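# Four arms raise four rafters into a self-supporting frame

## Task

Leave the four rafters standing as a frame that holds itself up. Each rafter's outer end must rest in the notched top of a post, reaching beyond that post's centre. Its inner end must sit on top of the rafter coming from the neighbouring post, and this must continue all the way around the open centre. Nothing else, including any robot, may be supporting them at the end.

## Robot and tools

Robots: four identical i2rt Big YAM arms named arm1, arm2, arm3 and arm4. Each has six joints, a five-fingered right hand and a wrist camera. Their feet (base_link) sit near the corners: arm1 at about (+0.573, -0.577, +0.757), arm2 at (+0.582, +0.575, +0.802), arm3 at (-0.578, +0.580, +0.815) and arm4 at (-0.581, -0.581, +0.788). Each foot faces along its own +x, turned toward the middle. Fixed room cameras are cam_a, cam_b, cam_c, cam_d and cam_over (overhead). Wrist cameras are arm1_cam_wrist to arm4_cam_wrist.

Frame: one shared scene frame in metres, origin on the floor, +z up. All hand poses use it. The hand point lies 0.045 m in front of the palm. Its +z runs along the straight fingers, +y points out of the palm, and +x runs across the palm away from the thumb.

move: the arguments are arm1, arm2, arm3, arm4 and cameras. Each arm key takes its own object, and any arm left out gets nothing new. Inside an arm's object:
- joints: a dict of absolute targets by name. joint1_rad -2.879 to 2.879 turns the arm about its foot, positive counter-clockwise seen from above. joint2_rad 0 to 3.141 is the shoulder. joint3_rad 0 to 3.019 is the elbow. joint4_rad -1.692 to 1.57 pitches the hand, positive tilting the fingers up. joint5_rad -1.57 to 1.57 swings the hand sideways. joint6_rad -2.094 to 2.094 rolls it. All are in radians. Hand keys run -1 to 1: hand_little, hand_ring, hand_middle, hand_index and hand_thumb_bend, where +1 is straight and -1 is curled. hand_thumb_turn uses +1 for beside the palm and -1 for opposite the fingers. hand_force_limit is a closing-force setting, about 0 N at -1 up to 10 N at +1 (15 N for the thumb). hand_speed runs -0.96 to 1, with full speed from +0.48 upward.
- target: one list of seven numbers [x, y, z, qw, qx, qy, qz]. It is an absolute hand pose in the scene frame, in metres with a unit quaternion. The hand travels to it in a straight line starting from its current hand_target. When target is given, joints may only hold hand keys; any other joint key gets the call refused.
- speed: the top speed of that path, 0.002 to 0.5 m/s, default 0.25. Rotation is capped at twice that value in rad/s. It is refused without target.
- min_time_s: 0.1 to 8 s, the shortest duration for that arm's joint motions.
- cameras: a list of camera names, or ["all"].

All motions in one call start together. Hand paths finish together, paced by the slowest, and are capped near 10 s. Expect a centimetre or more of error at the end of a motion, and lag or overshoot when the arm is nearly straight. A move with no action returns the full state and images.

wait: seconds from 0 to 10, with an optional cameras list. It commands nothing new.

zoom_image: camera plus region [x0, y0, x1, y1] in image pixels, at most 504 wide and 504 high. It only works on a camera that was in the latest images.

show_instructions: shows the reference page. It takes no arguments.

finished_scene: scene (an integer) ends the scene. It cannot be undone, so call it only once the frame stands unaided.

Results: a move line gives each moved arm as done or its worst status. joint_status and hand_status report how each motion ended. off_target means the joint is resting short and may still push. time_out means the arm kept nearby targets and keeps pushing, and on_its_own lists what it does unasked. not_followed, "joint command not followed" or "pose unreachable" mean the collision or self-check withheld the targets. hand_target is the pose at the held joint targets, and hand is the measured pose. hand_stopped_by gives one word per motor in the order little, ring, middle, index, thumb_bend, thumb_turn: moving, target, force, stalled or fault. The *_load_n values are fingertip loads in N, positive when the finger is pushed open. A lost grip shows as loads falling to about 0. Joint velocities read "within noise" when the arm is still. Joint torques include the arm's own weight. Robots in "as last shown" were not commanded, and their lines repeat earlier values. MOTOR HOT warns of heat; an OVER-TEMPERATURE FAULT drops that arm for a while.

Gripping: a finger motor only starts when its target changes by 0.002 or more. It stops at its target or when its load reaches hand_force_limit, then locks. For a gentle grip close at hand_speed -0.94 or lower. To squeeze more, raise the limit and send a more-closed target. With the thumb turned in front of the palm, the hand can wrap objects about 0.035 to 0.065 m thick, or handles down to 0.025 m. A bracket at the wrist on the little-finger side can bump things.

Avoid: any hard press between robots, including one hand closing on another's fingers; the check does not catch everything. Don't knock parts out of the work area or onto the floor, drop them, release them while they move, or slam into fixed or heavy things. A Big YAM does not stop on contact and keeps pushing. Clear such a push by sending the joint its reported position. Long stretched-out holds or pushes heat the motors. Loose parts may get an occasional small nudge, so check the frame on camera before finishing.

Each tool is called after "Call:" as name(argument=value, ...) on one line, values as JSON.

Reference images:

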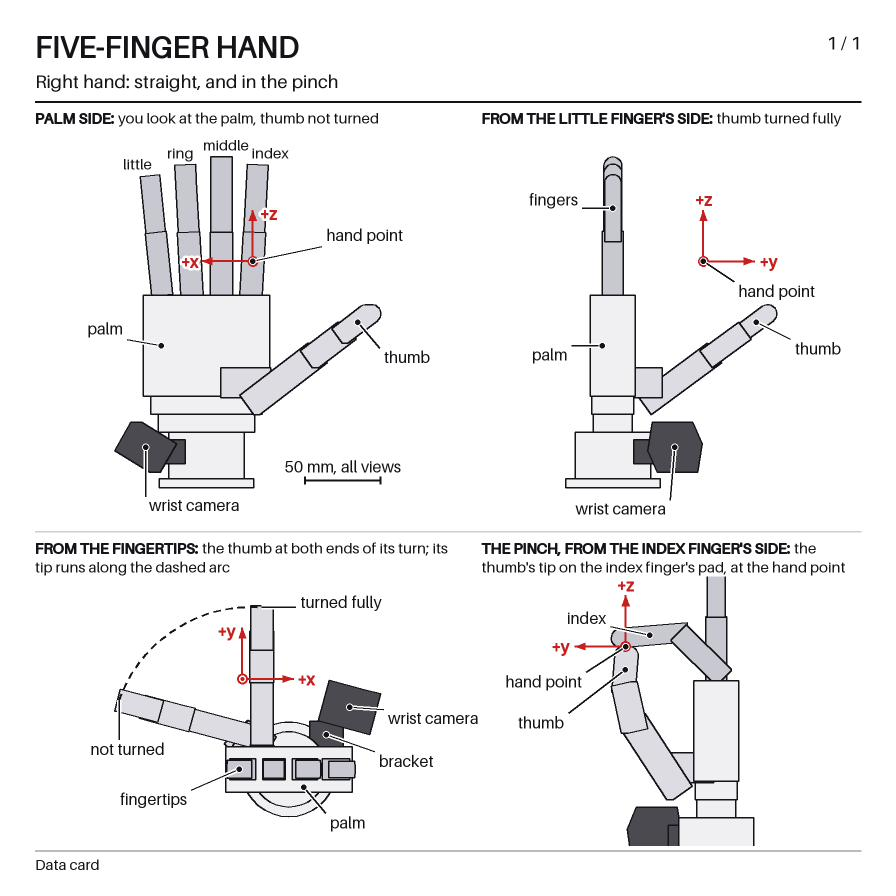

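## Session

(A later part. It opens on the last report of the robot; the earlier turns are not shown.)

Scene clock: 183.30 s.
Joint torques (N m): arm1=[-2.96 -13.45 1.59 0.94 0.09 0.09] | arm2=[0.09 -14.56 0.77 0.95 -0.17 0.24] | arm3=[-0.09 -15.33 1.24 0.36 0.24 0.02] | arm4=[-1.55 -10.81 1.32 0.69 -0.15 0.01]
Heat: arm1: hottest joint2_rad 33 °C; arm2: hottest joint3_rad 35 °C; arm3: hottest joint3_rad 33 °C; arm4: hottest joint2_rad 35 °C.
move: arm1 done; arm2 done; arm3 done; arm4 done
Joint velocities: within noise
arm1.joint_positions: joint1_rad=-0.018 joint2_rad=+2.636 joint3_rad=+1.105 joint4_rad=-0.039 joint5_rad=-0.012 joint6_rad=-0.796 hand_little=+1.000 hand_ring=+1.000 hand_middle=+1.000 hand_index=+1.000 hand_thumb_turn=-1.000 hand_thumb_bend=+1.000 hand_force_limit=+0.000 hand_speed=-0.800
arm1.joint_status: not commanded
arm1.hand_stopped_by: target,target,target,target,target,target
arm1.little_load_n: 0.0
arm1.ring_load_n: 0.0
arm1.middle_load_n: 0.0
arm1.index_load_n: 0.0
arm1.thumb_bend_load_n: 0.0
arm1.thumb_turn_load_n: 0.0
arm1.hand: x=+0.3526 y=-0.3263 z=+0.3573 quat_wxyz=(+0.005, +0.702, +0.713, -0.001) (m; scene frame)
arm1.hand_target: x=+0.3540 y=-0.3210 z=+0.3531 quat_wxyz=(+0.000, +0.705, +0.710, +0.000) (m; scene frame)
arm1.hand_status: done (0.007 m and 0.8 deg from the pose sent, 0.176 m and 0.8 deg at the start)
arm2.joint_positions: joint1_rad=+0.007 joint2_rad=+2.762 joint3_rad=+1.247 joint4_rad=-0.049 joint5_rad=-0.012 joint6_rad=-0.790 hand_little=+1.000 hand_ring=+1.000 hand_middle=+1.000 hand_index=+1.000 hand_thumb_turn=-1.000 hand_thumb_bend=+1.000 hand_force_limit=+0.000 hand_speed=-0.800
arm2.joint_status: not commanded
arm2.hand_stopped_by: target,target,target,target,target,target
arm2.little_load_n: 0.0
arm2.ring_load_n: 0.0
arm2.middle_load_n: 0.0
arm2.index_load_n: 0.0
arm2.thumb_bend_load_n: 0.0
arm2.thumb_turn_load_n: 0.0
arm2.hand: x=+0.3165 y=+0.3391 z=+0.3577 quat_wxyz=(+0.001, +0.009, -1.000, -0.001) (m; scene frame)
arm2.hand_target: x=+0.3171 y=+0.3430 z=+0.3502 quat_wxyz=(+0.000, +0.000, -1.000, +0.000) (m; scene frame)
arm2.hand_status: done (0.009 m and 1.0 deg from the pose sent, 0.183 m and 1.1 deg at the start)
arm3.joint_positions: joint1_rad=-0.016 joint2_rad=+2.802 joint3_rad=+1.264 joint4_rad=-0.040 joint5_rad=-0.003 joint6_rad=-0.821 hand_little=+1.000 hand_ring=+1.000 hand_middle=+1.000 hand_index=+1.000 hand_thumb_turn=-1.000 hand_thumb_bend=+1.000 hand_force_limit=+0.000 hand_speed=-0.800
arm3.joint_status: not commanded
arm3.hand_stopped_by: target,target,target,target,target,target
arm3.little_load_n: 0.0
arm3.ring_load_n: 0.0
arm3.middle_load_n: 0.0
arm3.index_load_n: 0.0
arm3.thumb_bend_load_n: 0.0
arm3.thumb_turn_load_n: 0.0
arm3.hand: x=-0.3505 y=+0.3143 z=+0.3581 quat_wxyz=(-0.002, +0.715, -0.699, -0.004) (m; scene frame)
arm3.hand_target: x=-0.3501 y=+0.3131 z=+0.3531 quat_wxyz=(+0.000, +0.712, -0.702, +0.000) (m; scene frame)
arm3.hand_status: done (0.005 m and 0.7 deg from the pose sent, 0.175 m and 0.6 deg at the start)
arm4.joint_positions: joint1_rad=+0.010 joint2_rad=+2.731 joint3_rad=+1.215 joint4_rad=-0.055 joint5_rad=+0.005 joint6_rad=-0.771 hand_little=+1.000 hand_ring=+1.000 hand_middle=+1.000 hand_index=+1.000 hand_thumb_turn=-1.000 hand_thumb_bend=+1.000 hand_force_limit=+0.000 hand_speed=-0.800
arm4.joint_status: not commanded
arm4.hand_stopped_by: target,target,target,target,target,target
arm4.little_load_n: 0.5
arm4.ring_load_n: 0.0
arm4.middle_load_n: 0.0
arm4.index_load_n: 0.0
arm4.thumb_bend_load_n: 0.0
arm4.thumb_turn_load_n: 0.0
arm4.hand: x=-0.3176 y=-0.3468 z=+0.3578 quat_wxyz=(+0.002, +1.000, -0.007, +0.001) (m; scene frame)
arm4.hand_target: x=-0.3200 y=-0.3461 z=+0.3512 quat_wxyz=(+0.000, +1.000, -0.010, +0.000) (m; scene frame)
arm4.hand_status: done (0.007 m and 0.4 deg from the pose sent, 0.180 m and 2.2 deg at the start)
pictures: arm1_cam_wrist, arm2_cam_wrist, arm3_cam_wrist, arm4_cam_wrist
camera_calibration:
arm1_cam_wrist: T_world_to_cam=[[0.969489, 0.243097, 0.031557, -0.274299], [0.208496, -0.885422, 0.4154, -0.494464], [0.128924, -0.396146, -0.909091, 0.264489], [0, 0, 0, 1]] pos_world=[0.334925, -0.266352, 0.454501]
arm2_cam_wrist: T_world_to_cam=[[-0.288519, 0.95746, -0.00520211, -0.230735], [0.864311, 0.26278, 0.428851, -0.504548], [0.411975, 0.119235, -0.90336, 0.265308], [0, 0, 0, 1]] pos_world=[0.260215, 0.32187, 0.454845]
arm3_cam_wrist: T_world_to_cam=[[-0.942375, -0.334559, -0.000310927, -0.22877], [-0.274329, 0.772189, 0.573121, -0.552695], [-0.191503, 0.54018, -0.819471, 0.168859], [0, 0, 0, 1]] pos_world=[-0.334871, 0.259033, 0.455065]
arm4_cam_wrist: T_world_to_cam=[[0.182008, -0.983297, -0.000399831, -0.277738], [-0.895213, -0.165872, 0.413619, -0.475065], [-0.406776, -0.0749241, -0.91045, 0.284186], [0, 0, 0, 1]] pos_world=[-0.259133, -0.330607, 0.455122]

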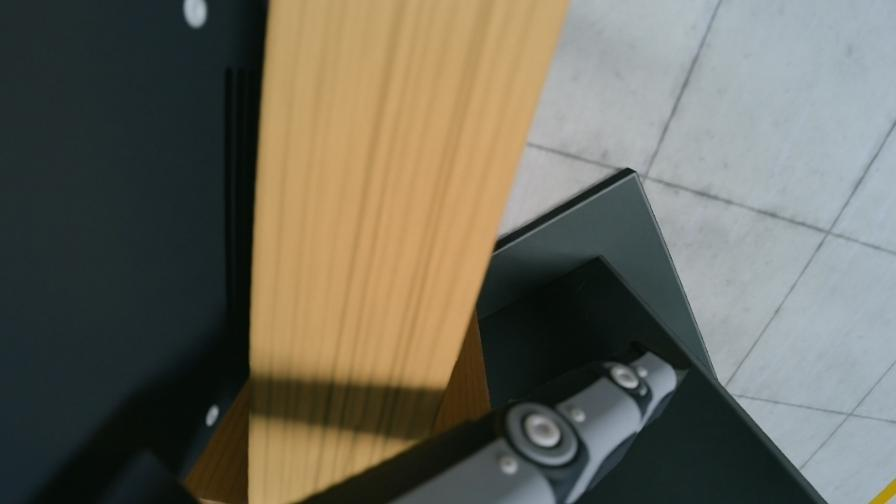

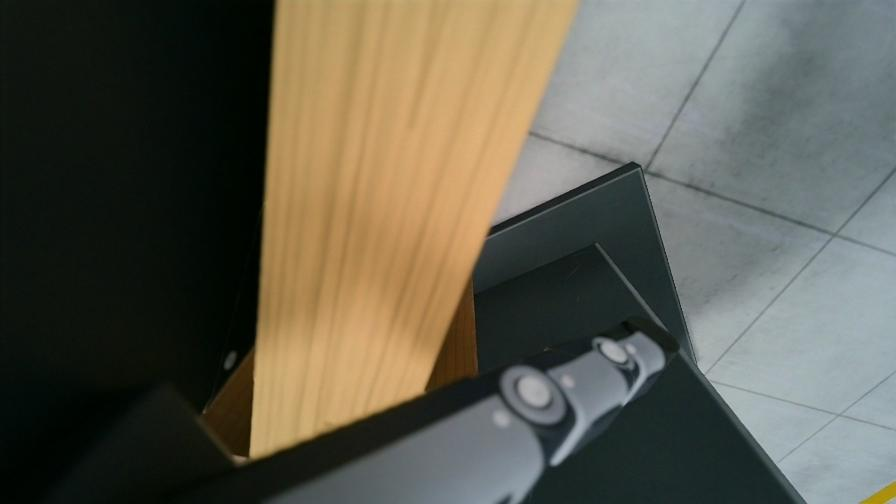

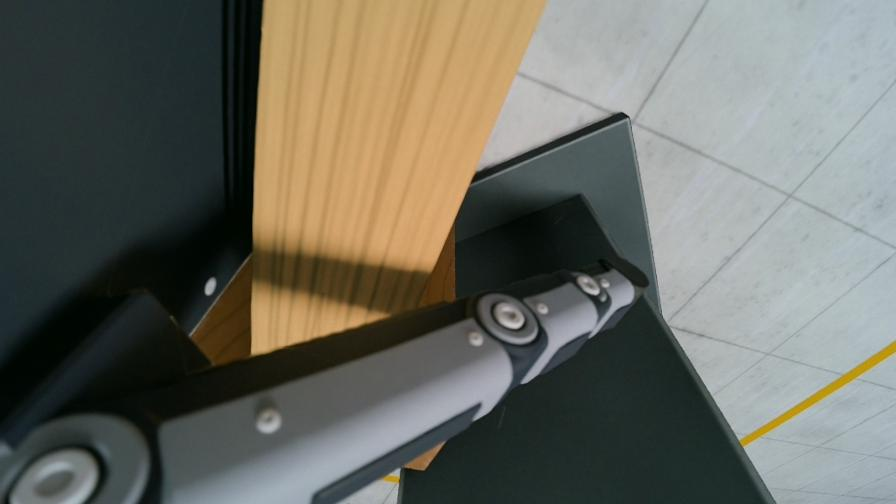

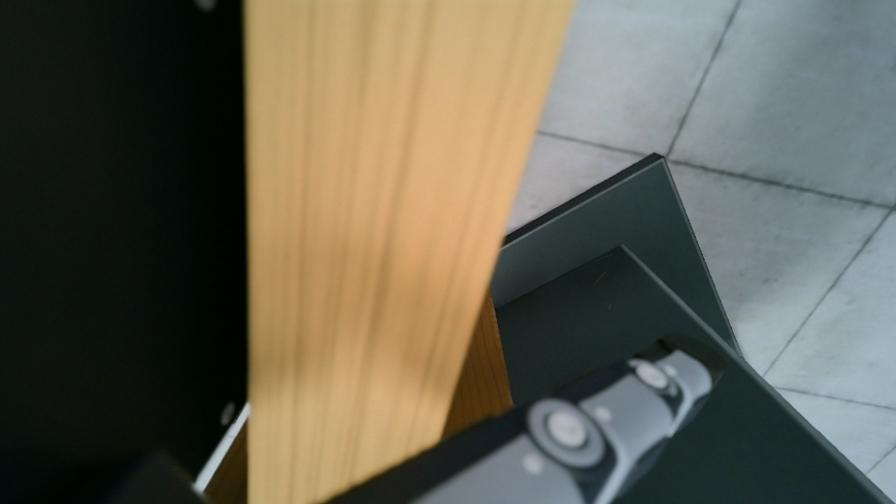

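Call:
move(arm1={"target":[0.365,-0.322,0.353,0,0.7046,0.7096,0],"speed":0.04}, arm2={"target":[0.317,0.354,0.350,0,0,1,0],"speed":0.04}, arm3={"target":[-0.359,0.313,0.353,0,-0.7120,0.7022,0],"speed":0.04}, arm4={"target":[-0.320,-0.354,0.351,0,1,-0.0096,0],"speed":0.04}, cameras=["arm1_cam_wrist","arm2_cam_wrist","arm3_cam_wrist","arm4_cam_wrist"])

Scene clock: 192.77 s.
Joint torques (N m): arm1=[-3.02 -13.27 0.76 0.85 0.09 0.04] | arm2=[0.21 -14.68 -0.68 0.96 -0.17 0.03] | arm3=[-0.67 -15.62 0.05 0.39 0.21 -0.15] | arm4=[-2.49 -10.81 0.25 0.75 -0.17 -0.12]
Heat: arm1: hottest joint2_rad 34 °C; arm2: hottest joint3_rad 35 °C; arm3: hottest joint2_rad 33 °C; arm4: hottest joint2_rad 35 °C.
move: arm1 done; arm2 off_target; arm3 off_target; arm4 off_target
Joint velocities: within noise
arm1.joint_positions: joint1_rad=-0.037 joint2_rad=+2.636 joint3_rad=+1.094 joint4_rad=-0.018 joint5_rad=-0.012 joint6_rad=-0.807 hand_little=+1.000 hand_ring=+1.000 hand_middle=+1.000 hand_index=+1.000 hand_thumb_turn=-1.000 hand_thumb_bend=+1.000 hand_force_limit=+0.000 hand_speed=-0.800
arm1.joint_status: not commanded
arm1.hand_stopped_by: target,target,target,target,target,target
arm1.little_load_n: 0.5
arm1.ring_load_n: 0.0
arm1.middle_load_n: 0.0
arm1.index_load_n: 0.0
arm1.thumb_bend_load_n: 0.0
arm1.thumb_turn_load_n: 0.5
arm1.hand: x=+0.3586 y=-0.3224 z=+0.3566 quat_wxyz=(+0.000, +0.704, +0.710, -0.001) (m; scene frame)
arm1.hand_target: x=+0.3649 y=-0.3222 z=+0.3531 quat_wxyz=(+0.000, +0.705, +0.710, +0.000) (m; scene frame)
arm1.hand_status: done (0.007 m and 0.2 deg from the pose sent, 0.014 m and 0.8 deg at the start)
arm2.joint_positions: joint1_rad=-0.013 joint2_rad=+2.762 joint3_rad=+1.247 joint4_rad=-0.029 joint5_rad=-0.012 joint6_rad=-0.790 hand_little=+1.000 hand_ring=+1.000 hand_middle=+1.000 hand_index=+1.000 hand_thumb_turn=-1.000 hand_thumb_bend=+1.000 hand_force_limit=+0.000 hand_speed=-0.800
arm2.joint_status: not commanded
arm2.hand_stopped_by: target,target,target,target,target,target
arm2.little_load_n: 0.0
arm2.ring_load_n: 0.0
arm2.middle_load_n: 0.0
arm2.index_load_n: 0.0
arm2.thumb_bend_load_n: -0.5
arm2.thumb_turn_load_n: 0.0
arm2.hand: x=+0.3080 y=+0.3406 z=+0.3566 quat_wxyz=(+0.008, -0.001, -1.000, +0.006) (m; scene frame)
arm2.hand_target: x=+0.3172 y=+0.3538 z=+0.3504 quat_wxyz=(+0.000, +0.000, -1.000, +0.000) (m; scene frame)
arm2.hand_status: off_target (0.018 m and 1.2 deg from the pose sent, 0.017 m and 1.0 deg at the start)
arm3.joint_positions: joint1_rad=-0.021 joint2_rad=+2.802 joint3_rad=+1.264 joint4_rad=-0.023 joint5_rad=-0.003 joint6_rad=-0.821 hand_little=+1.000 hand_ring=+1.000 hand_middle=+1.000 hand_index=+1.000 hand_thumb_turn=-1.000 hand_thumb_bend=+1.000 hand_force_limit=+0.000 hand_speed=-0.800
arm3.joint_status: not commanded
arm3.hand_stopped_by: target,target,target,target,target,target
arm3.little_load_n: 0.0
arm3.ring_load_n: 0.0
arm3.middle_load_n: 0.0
arm3.index_load_n: 0.0
arm3.thumb_bend_load_n: 0.0
arm3.thumb_turn_load_n: 0.0
arm3.hand: x=-0.3487 y=+0.3099 z=+0.3571 quat_wxyz=(-0.001, +0.714, -0.700, +0.005) (m; scene frame)
arm3.hand_target: x=-0.3590 y=+0.3132 z=+0.3532 quat_wxyz=(+0.000, +0.712, -0.702, +0.000) (m; scene frame)
arm3.hand_status: off_target (0.011 m and 0.6 deg from the pose sent, 0.010 m and 0.7 deg at the start)
arm4.joint_positions: joint1_rad=+0.010 joint2_rad=+2.731 joint3_rad=+1.215 joint4_rad=-0.041 joint5_rad=+0.005 joint6_rad=-0.771 hand_little=+1.000 hand_ring=+1.000 hand_middle=+1.000 hand_index=+1.000 hand_thumb_turn=-1.000 hand_thumb_bend=+1.000 hand_force_limit=+0.000 hand_speed=-0.800
arm4.joint_status: not commanded
arm4.hand_stopped_by: target,target,target,target,target,target
arm4.little_load_n: 0.0
arm4.ring_load_n: 0.0
arm4.middle_load_n: 0.0
arm4.index_load_n: 0.0
arm4.thumb_bend_load_n: 0.0
arm4.thumb_turn_load_n: 0.0
arm4.hand: x=-0.3150 y=-0.3441 z=+0.3569 quat_wxyz=(-0.003, +1.000, -0.007, +0.006) (m; scene frame)
arm4.hand_target: x=-0.3201 y=-0.3539 z=+0.3513 quat_wxyz=(+0.000, +1.000, -0.010, +0.000) (m; scene frame)
arm4.hand_status: off_target (0.013 m and 0.8 deg from the pose sent, 0.010 m and 0.4 deg at the start)
pictures: arm1_cam_wrist, arm2_cam_wrist, arm3_cam_wrist, arm4_cam_wrist
camera_calibration:
arm1_cam_wrist: T_world_to_cam=[[0.971498, 0.235584, 0.0262948, -0.282249], [0.204823, -0.890091, 0.407168, -0.489169], [0.119327, -0.390178, -0.912974, 0.271315], [0, 0, 0, 1]] pos_world=[0.342022, -0.263051, 0.4543]
arm2_cam_wrist: T_world_to_cam=[[-0.27019, 0.962692, -0.0149028, -0.238589], [0.875253, 0.252039, 0.412806, -0.491097], [0.401161, 0.0984922, -0.910697, 0.28061], [0, 0, 0, 1]] pos_world=[0.2528, 0.325825, 0.454723]
arm3_cam_wrist: T_world_to_cam=[[-0.943978, -0.329935, -0.0069297, -0.22819], [-0.276938, 0.780581, 0.560355, -0.547105], [-0.179472, 0.530882, -0.828223, 0.180958], [0, 0, 0, 1]] pos_world=[-0.334444, 0.255704, 0.454865]
arm4_cam_wrist: T_world_to_cam=[[0.181987, -0.983265, -0.00835731, -0.27275], [-0.899312, -0.169874, 0.402966, -0.470697], [-0.397642, -0.0658189, -0.915177, 0.29231], [0, 0, 0, 1]] pos_world=[-0.257431, -0.328905, 0.45491]

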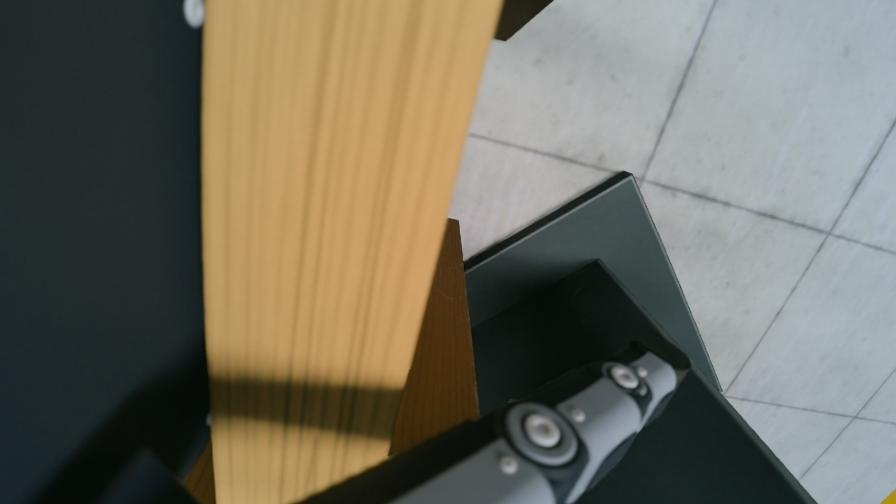

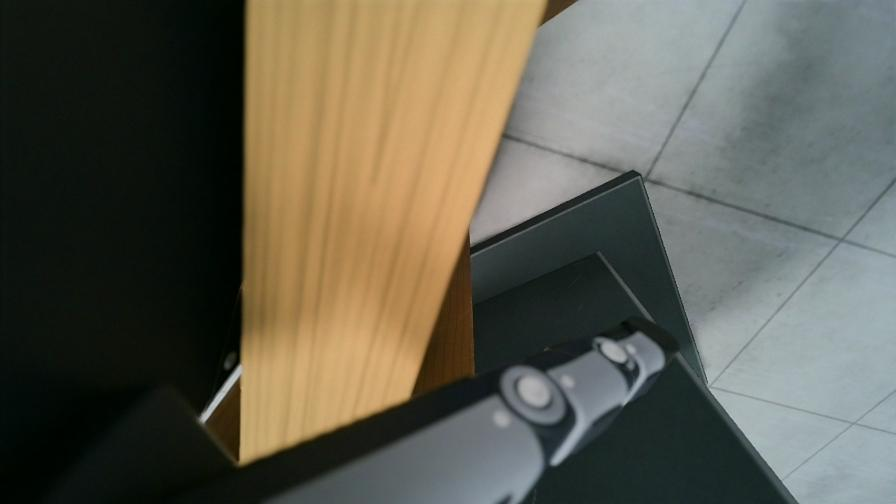

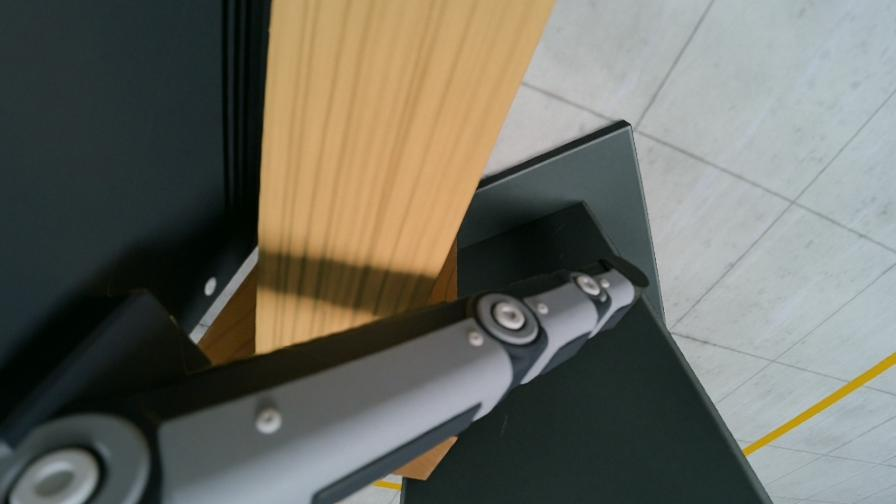

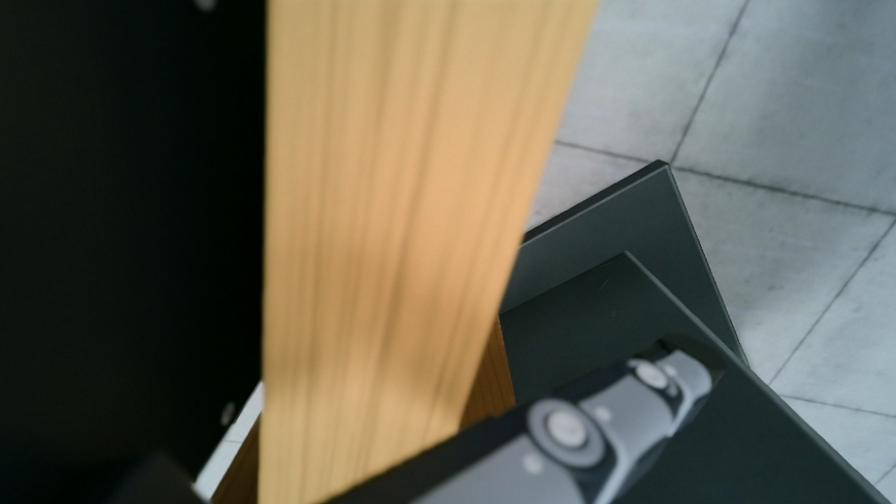

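Call:
move(arm2={"target":[0.319,0.364,0.351,0,0,1,0],"speed":0.04}, arm3={"target":[-0.367,0.316,0.354,0,-0.7120,0.7022,0],"speed":0.04}, arm4={"target":[-0.322,-0.364,0.352,0,1,-0.0096,0],"speed":0.04}, cameras=["arm2_cam_wrist","arm3_cam_wrist","arm4_cam_wrist"])

Scene clock: 201.40 s.
Joint torques (N m): arm1=[-2.78 -12.92 0.59 0.91 0.11 0.02] | arm2=[-0.44 -14.68 -0.81 0.83 0.06 -0.1] | arm3=[-0.79 -15.85 0.05 0.51 0.15 -0.18] | arm4=[-2.49 -10.75 -0.08 0.79 -0.07 -0.18]
Heat: arm1: hottest joint2_rad 34 °C; arm2: hottest joint3_rad 35 °C; arm3: hottest joint2_rad 34 °C; arm4: hottest joint2_rad 35 °C.
move: arm2 off_target; arm3 done; arm4 off_target
Joint velocities: within noise
arm1: as last shown
arm1.little_load_n: 0.0
arm1.thumb_turn_load_n: 0.0
arm1.hand: x=+0.3587 y=-0.3224 z=+0.3566 quat_wxyz=(+0.000, +0.704, +0.710, -0.001) (m; scene frame)
arm2.joint_positions: joint1_rad=-0.018 joint2_rad=+2.762 joint3_rad=+1.223 joint4_rad=-0.005 joint5_rad=-0.018 joint6_rad=-0.792 hand_little=+1.000 hand_ring=+1.000 hand_middle=+1.000 hand_index=+1.000 hand_thumb_turn=-1.000 hand_thumb_bend=+1.000 hand_force_limit=+0.000 hand_speed=-0.800
arm2.joint_status: not commanded
arm2.hand_stopped_by: target,target,target,target,target,target
arm2.little_load_n: -0.5
arm2.ring_load_n: 0.0
arm2.middle_load_n: -0.5
arm2.index_load_n: 0.0
arm2.thumb_bend_load_n: 0.0
arm2.thumb_turn_load_n: 0.0
arm2.hand: x=+0.3138 y=+0.3477 z=+0.3562 quat_wxyz=(+0.006, -0.002, -1.000, +0.008) (m; scene frame)
arm2.hand_target: x=+0.3193 y=+0.3637 z=+0.3513 quat_wxyz=(+0.000, +0.000, -1.000, +0.000) (m; scene frame)
arm2.hand_status: off_target (0.018 m and 1.2 deg from the pose sent, 0.026 m and 1.2 deg at the start)
arm3.joint_positions: joint1_rad=-0.030 joint2_rad=+2.802 joint3_rad=+1.242 joint4_rad=-0.004 joint5_rad=-0.003 joint6_rad=-0.824 hand_little=+1.000 hand_ring=+1.000 hand_middle=+1.000 hand_index=+1.000 hand_thumb_turn=-1.000 hand_thumb_bend=+1.000 hand_force_limit=+0.000 hand_speed=-0.800
arm3.joint_status: not commanded
arm3.hand_stopped_by: target,target,target,target,target,target
arm3.little_load_n: 0.0
arm3.ring_load_n: 0.0
arm3.middle_load_n: 0.0
arm3.index_load_n: 0.0
arm3.thumb_bend_load_n: 0.0
arm3.thumb_turn_load_n: 0.0
arm3.hand: x=-0.3578 y=+0.3145 z=+0.3571 quat_wxyz=(-0.001, +0.712, -0.703, +0.003) (m; scene frame)
arm3.hand_target: x=-0.3669 y=+0.3162 z=+0.3541 quat_wxyz=(+0.000, +0.712, -0.702, +0.000) (m; scene frame)
arm3.hand_status: done (0.010 m and 0.4 deg from the pose sent, 0.020 m and 0.6 deg at the start)
arm4.joint_positions: joint1_rad=-0.003 joint2_rad=+2.731 joint3_rad=+1.193 joint4_rad=-0.020 joint5_rad=+0.002 joint6_rad=-0.781 hand_little=+1.000 hand_ring=+1.000 hand_middle=+1.000 hand_index=+1.000 hand_thumb_turn=-1.000 hand_thumb_bend=+1.000 hand_force_limit=+0.000 hand_speed=-0.800
arm4.joint_status: not commanded
arm4.hand_stopped_by: target,target,target,target,target,target
arm4.little_load_n: 0.0
arm4.ring_load_n: 0.0
arm4.middle_load_n: 0.0
arm4.index_load_n: 0.0
arm4.thumb_bend_load_n: 0.5
arm4.thumb_turn_load_n: 0.0
arm4.hand: x=-0.3177 y=-0.3539 z=+0.3565 quat_wxyz=(-0.004, +1.000, -0.009, +0.005) (m; scene frame)
arm4.hand_target: x=-0.3221 y=-0.3638 z=+0.3522 quat_wxyz=(+0.000, +1.000, -0.010, +0.000) (m; scene frame)
arm4.hand_status: off_target (0.012 m and 0.7 deg from the pose sent, 0.022 m and 0.8 deg at the start)
pictures: arm2_cam_wrist, arm3_cam_wrist, arm4_cam_wrist
camera_calibration:
arm2_cam_wrist: T_world_to_cam=[[-0.267706, 0.963297, -0.0198241, -0.243124], [0.874284, 0.251513, 0.415174, -0.498257], [0.404922, 0.0938127, -0.909526, 0.277161], [0, 0, 0, 1]] pos_world=[0.258304, 0.333518, 0.454129]
arm3_cam_wrist: T_world_to_cam=[[-0.945864, -0.324512, -0.00572597, -0.238065], [-0.271315, 0.780882, 0.562683, -0.552105], [-0.178126, 0.533775, -0.826653, 0.175852], [0, 0, 0, 1]] pos_world=[-0.343648, 0.260008, 0.454665]
arm4_cam_wrist: T_world_to_cam=[[0.177919, -0.983999, -0.00948606, -0.283018], [-0.899058, -0.166464, 0.40495, -0.47418], [-0.40005, -0.0635197, -0.91429, 0.290038], [0, 0, 0, 1]] pos_world=[-0.259932, -0.339, 0.454513]

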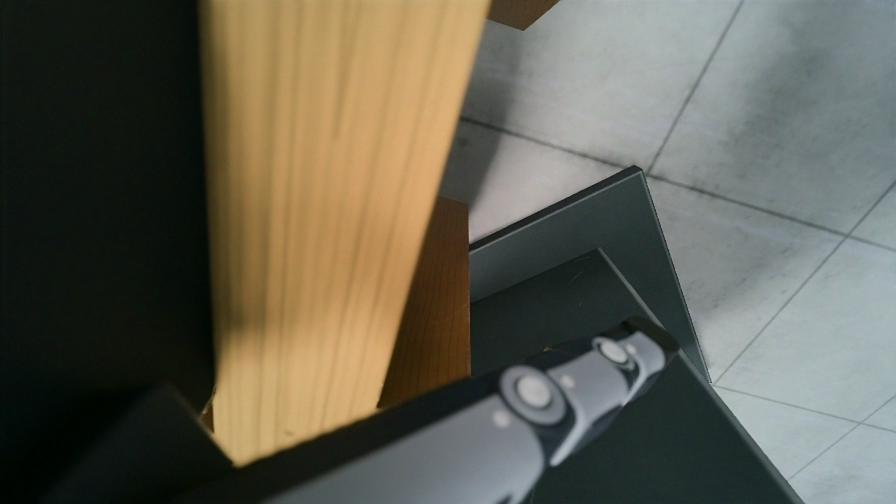

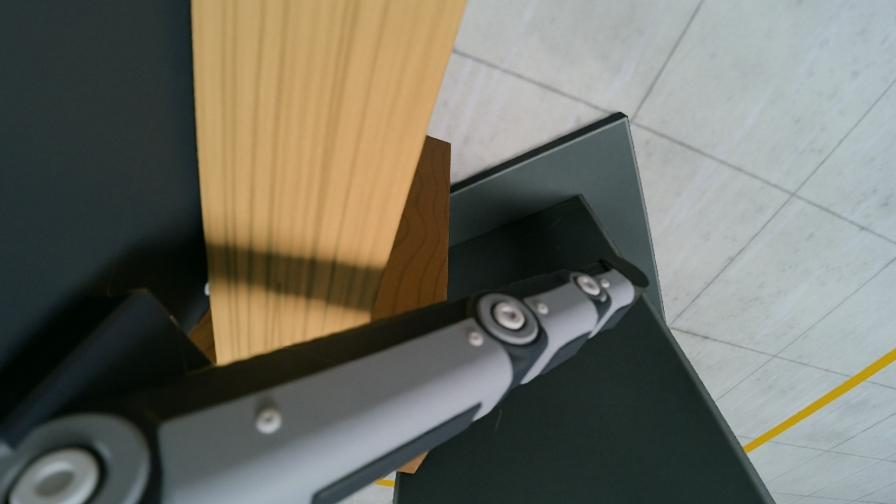

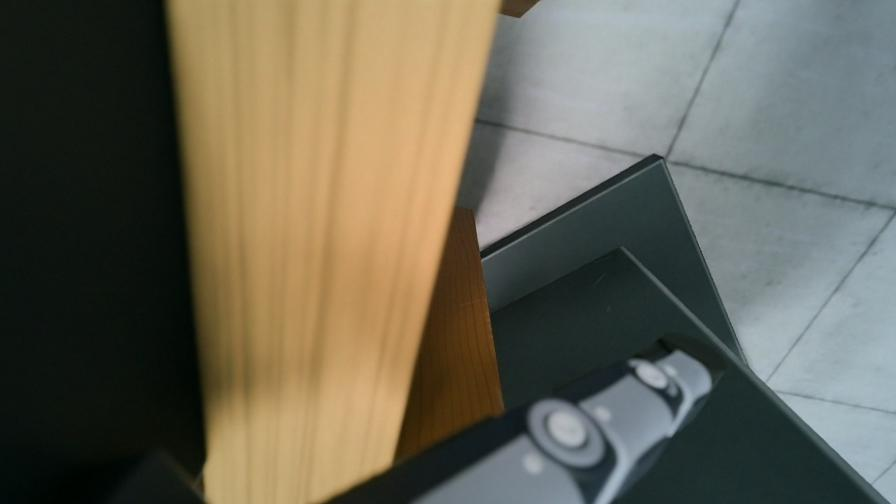

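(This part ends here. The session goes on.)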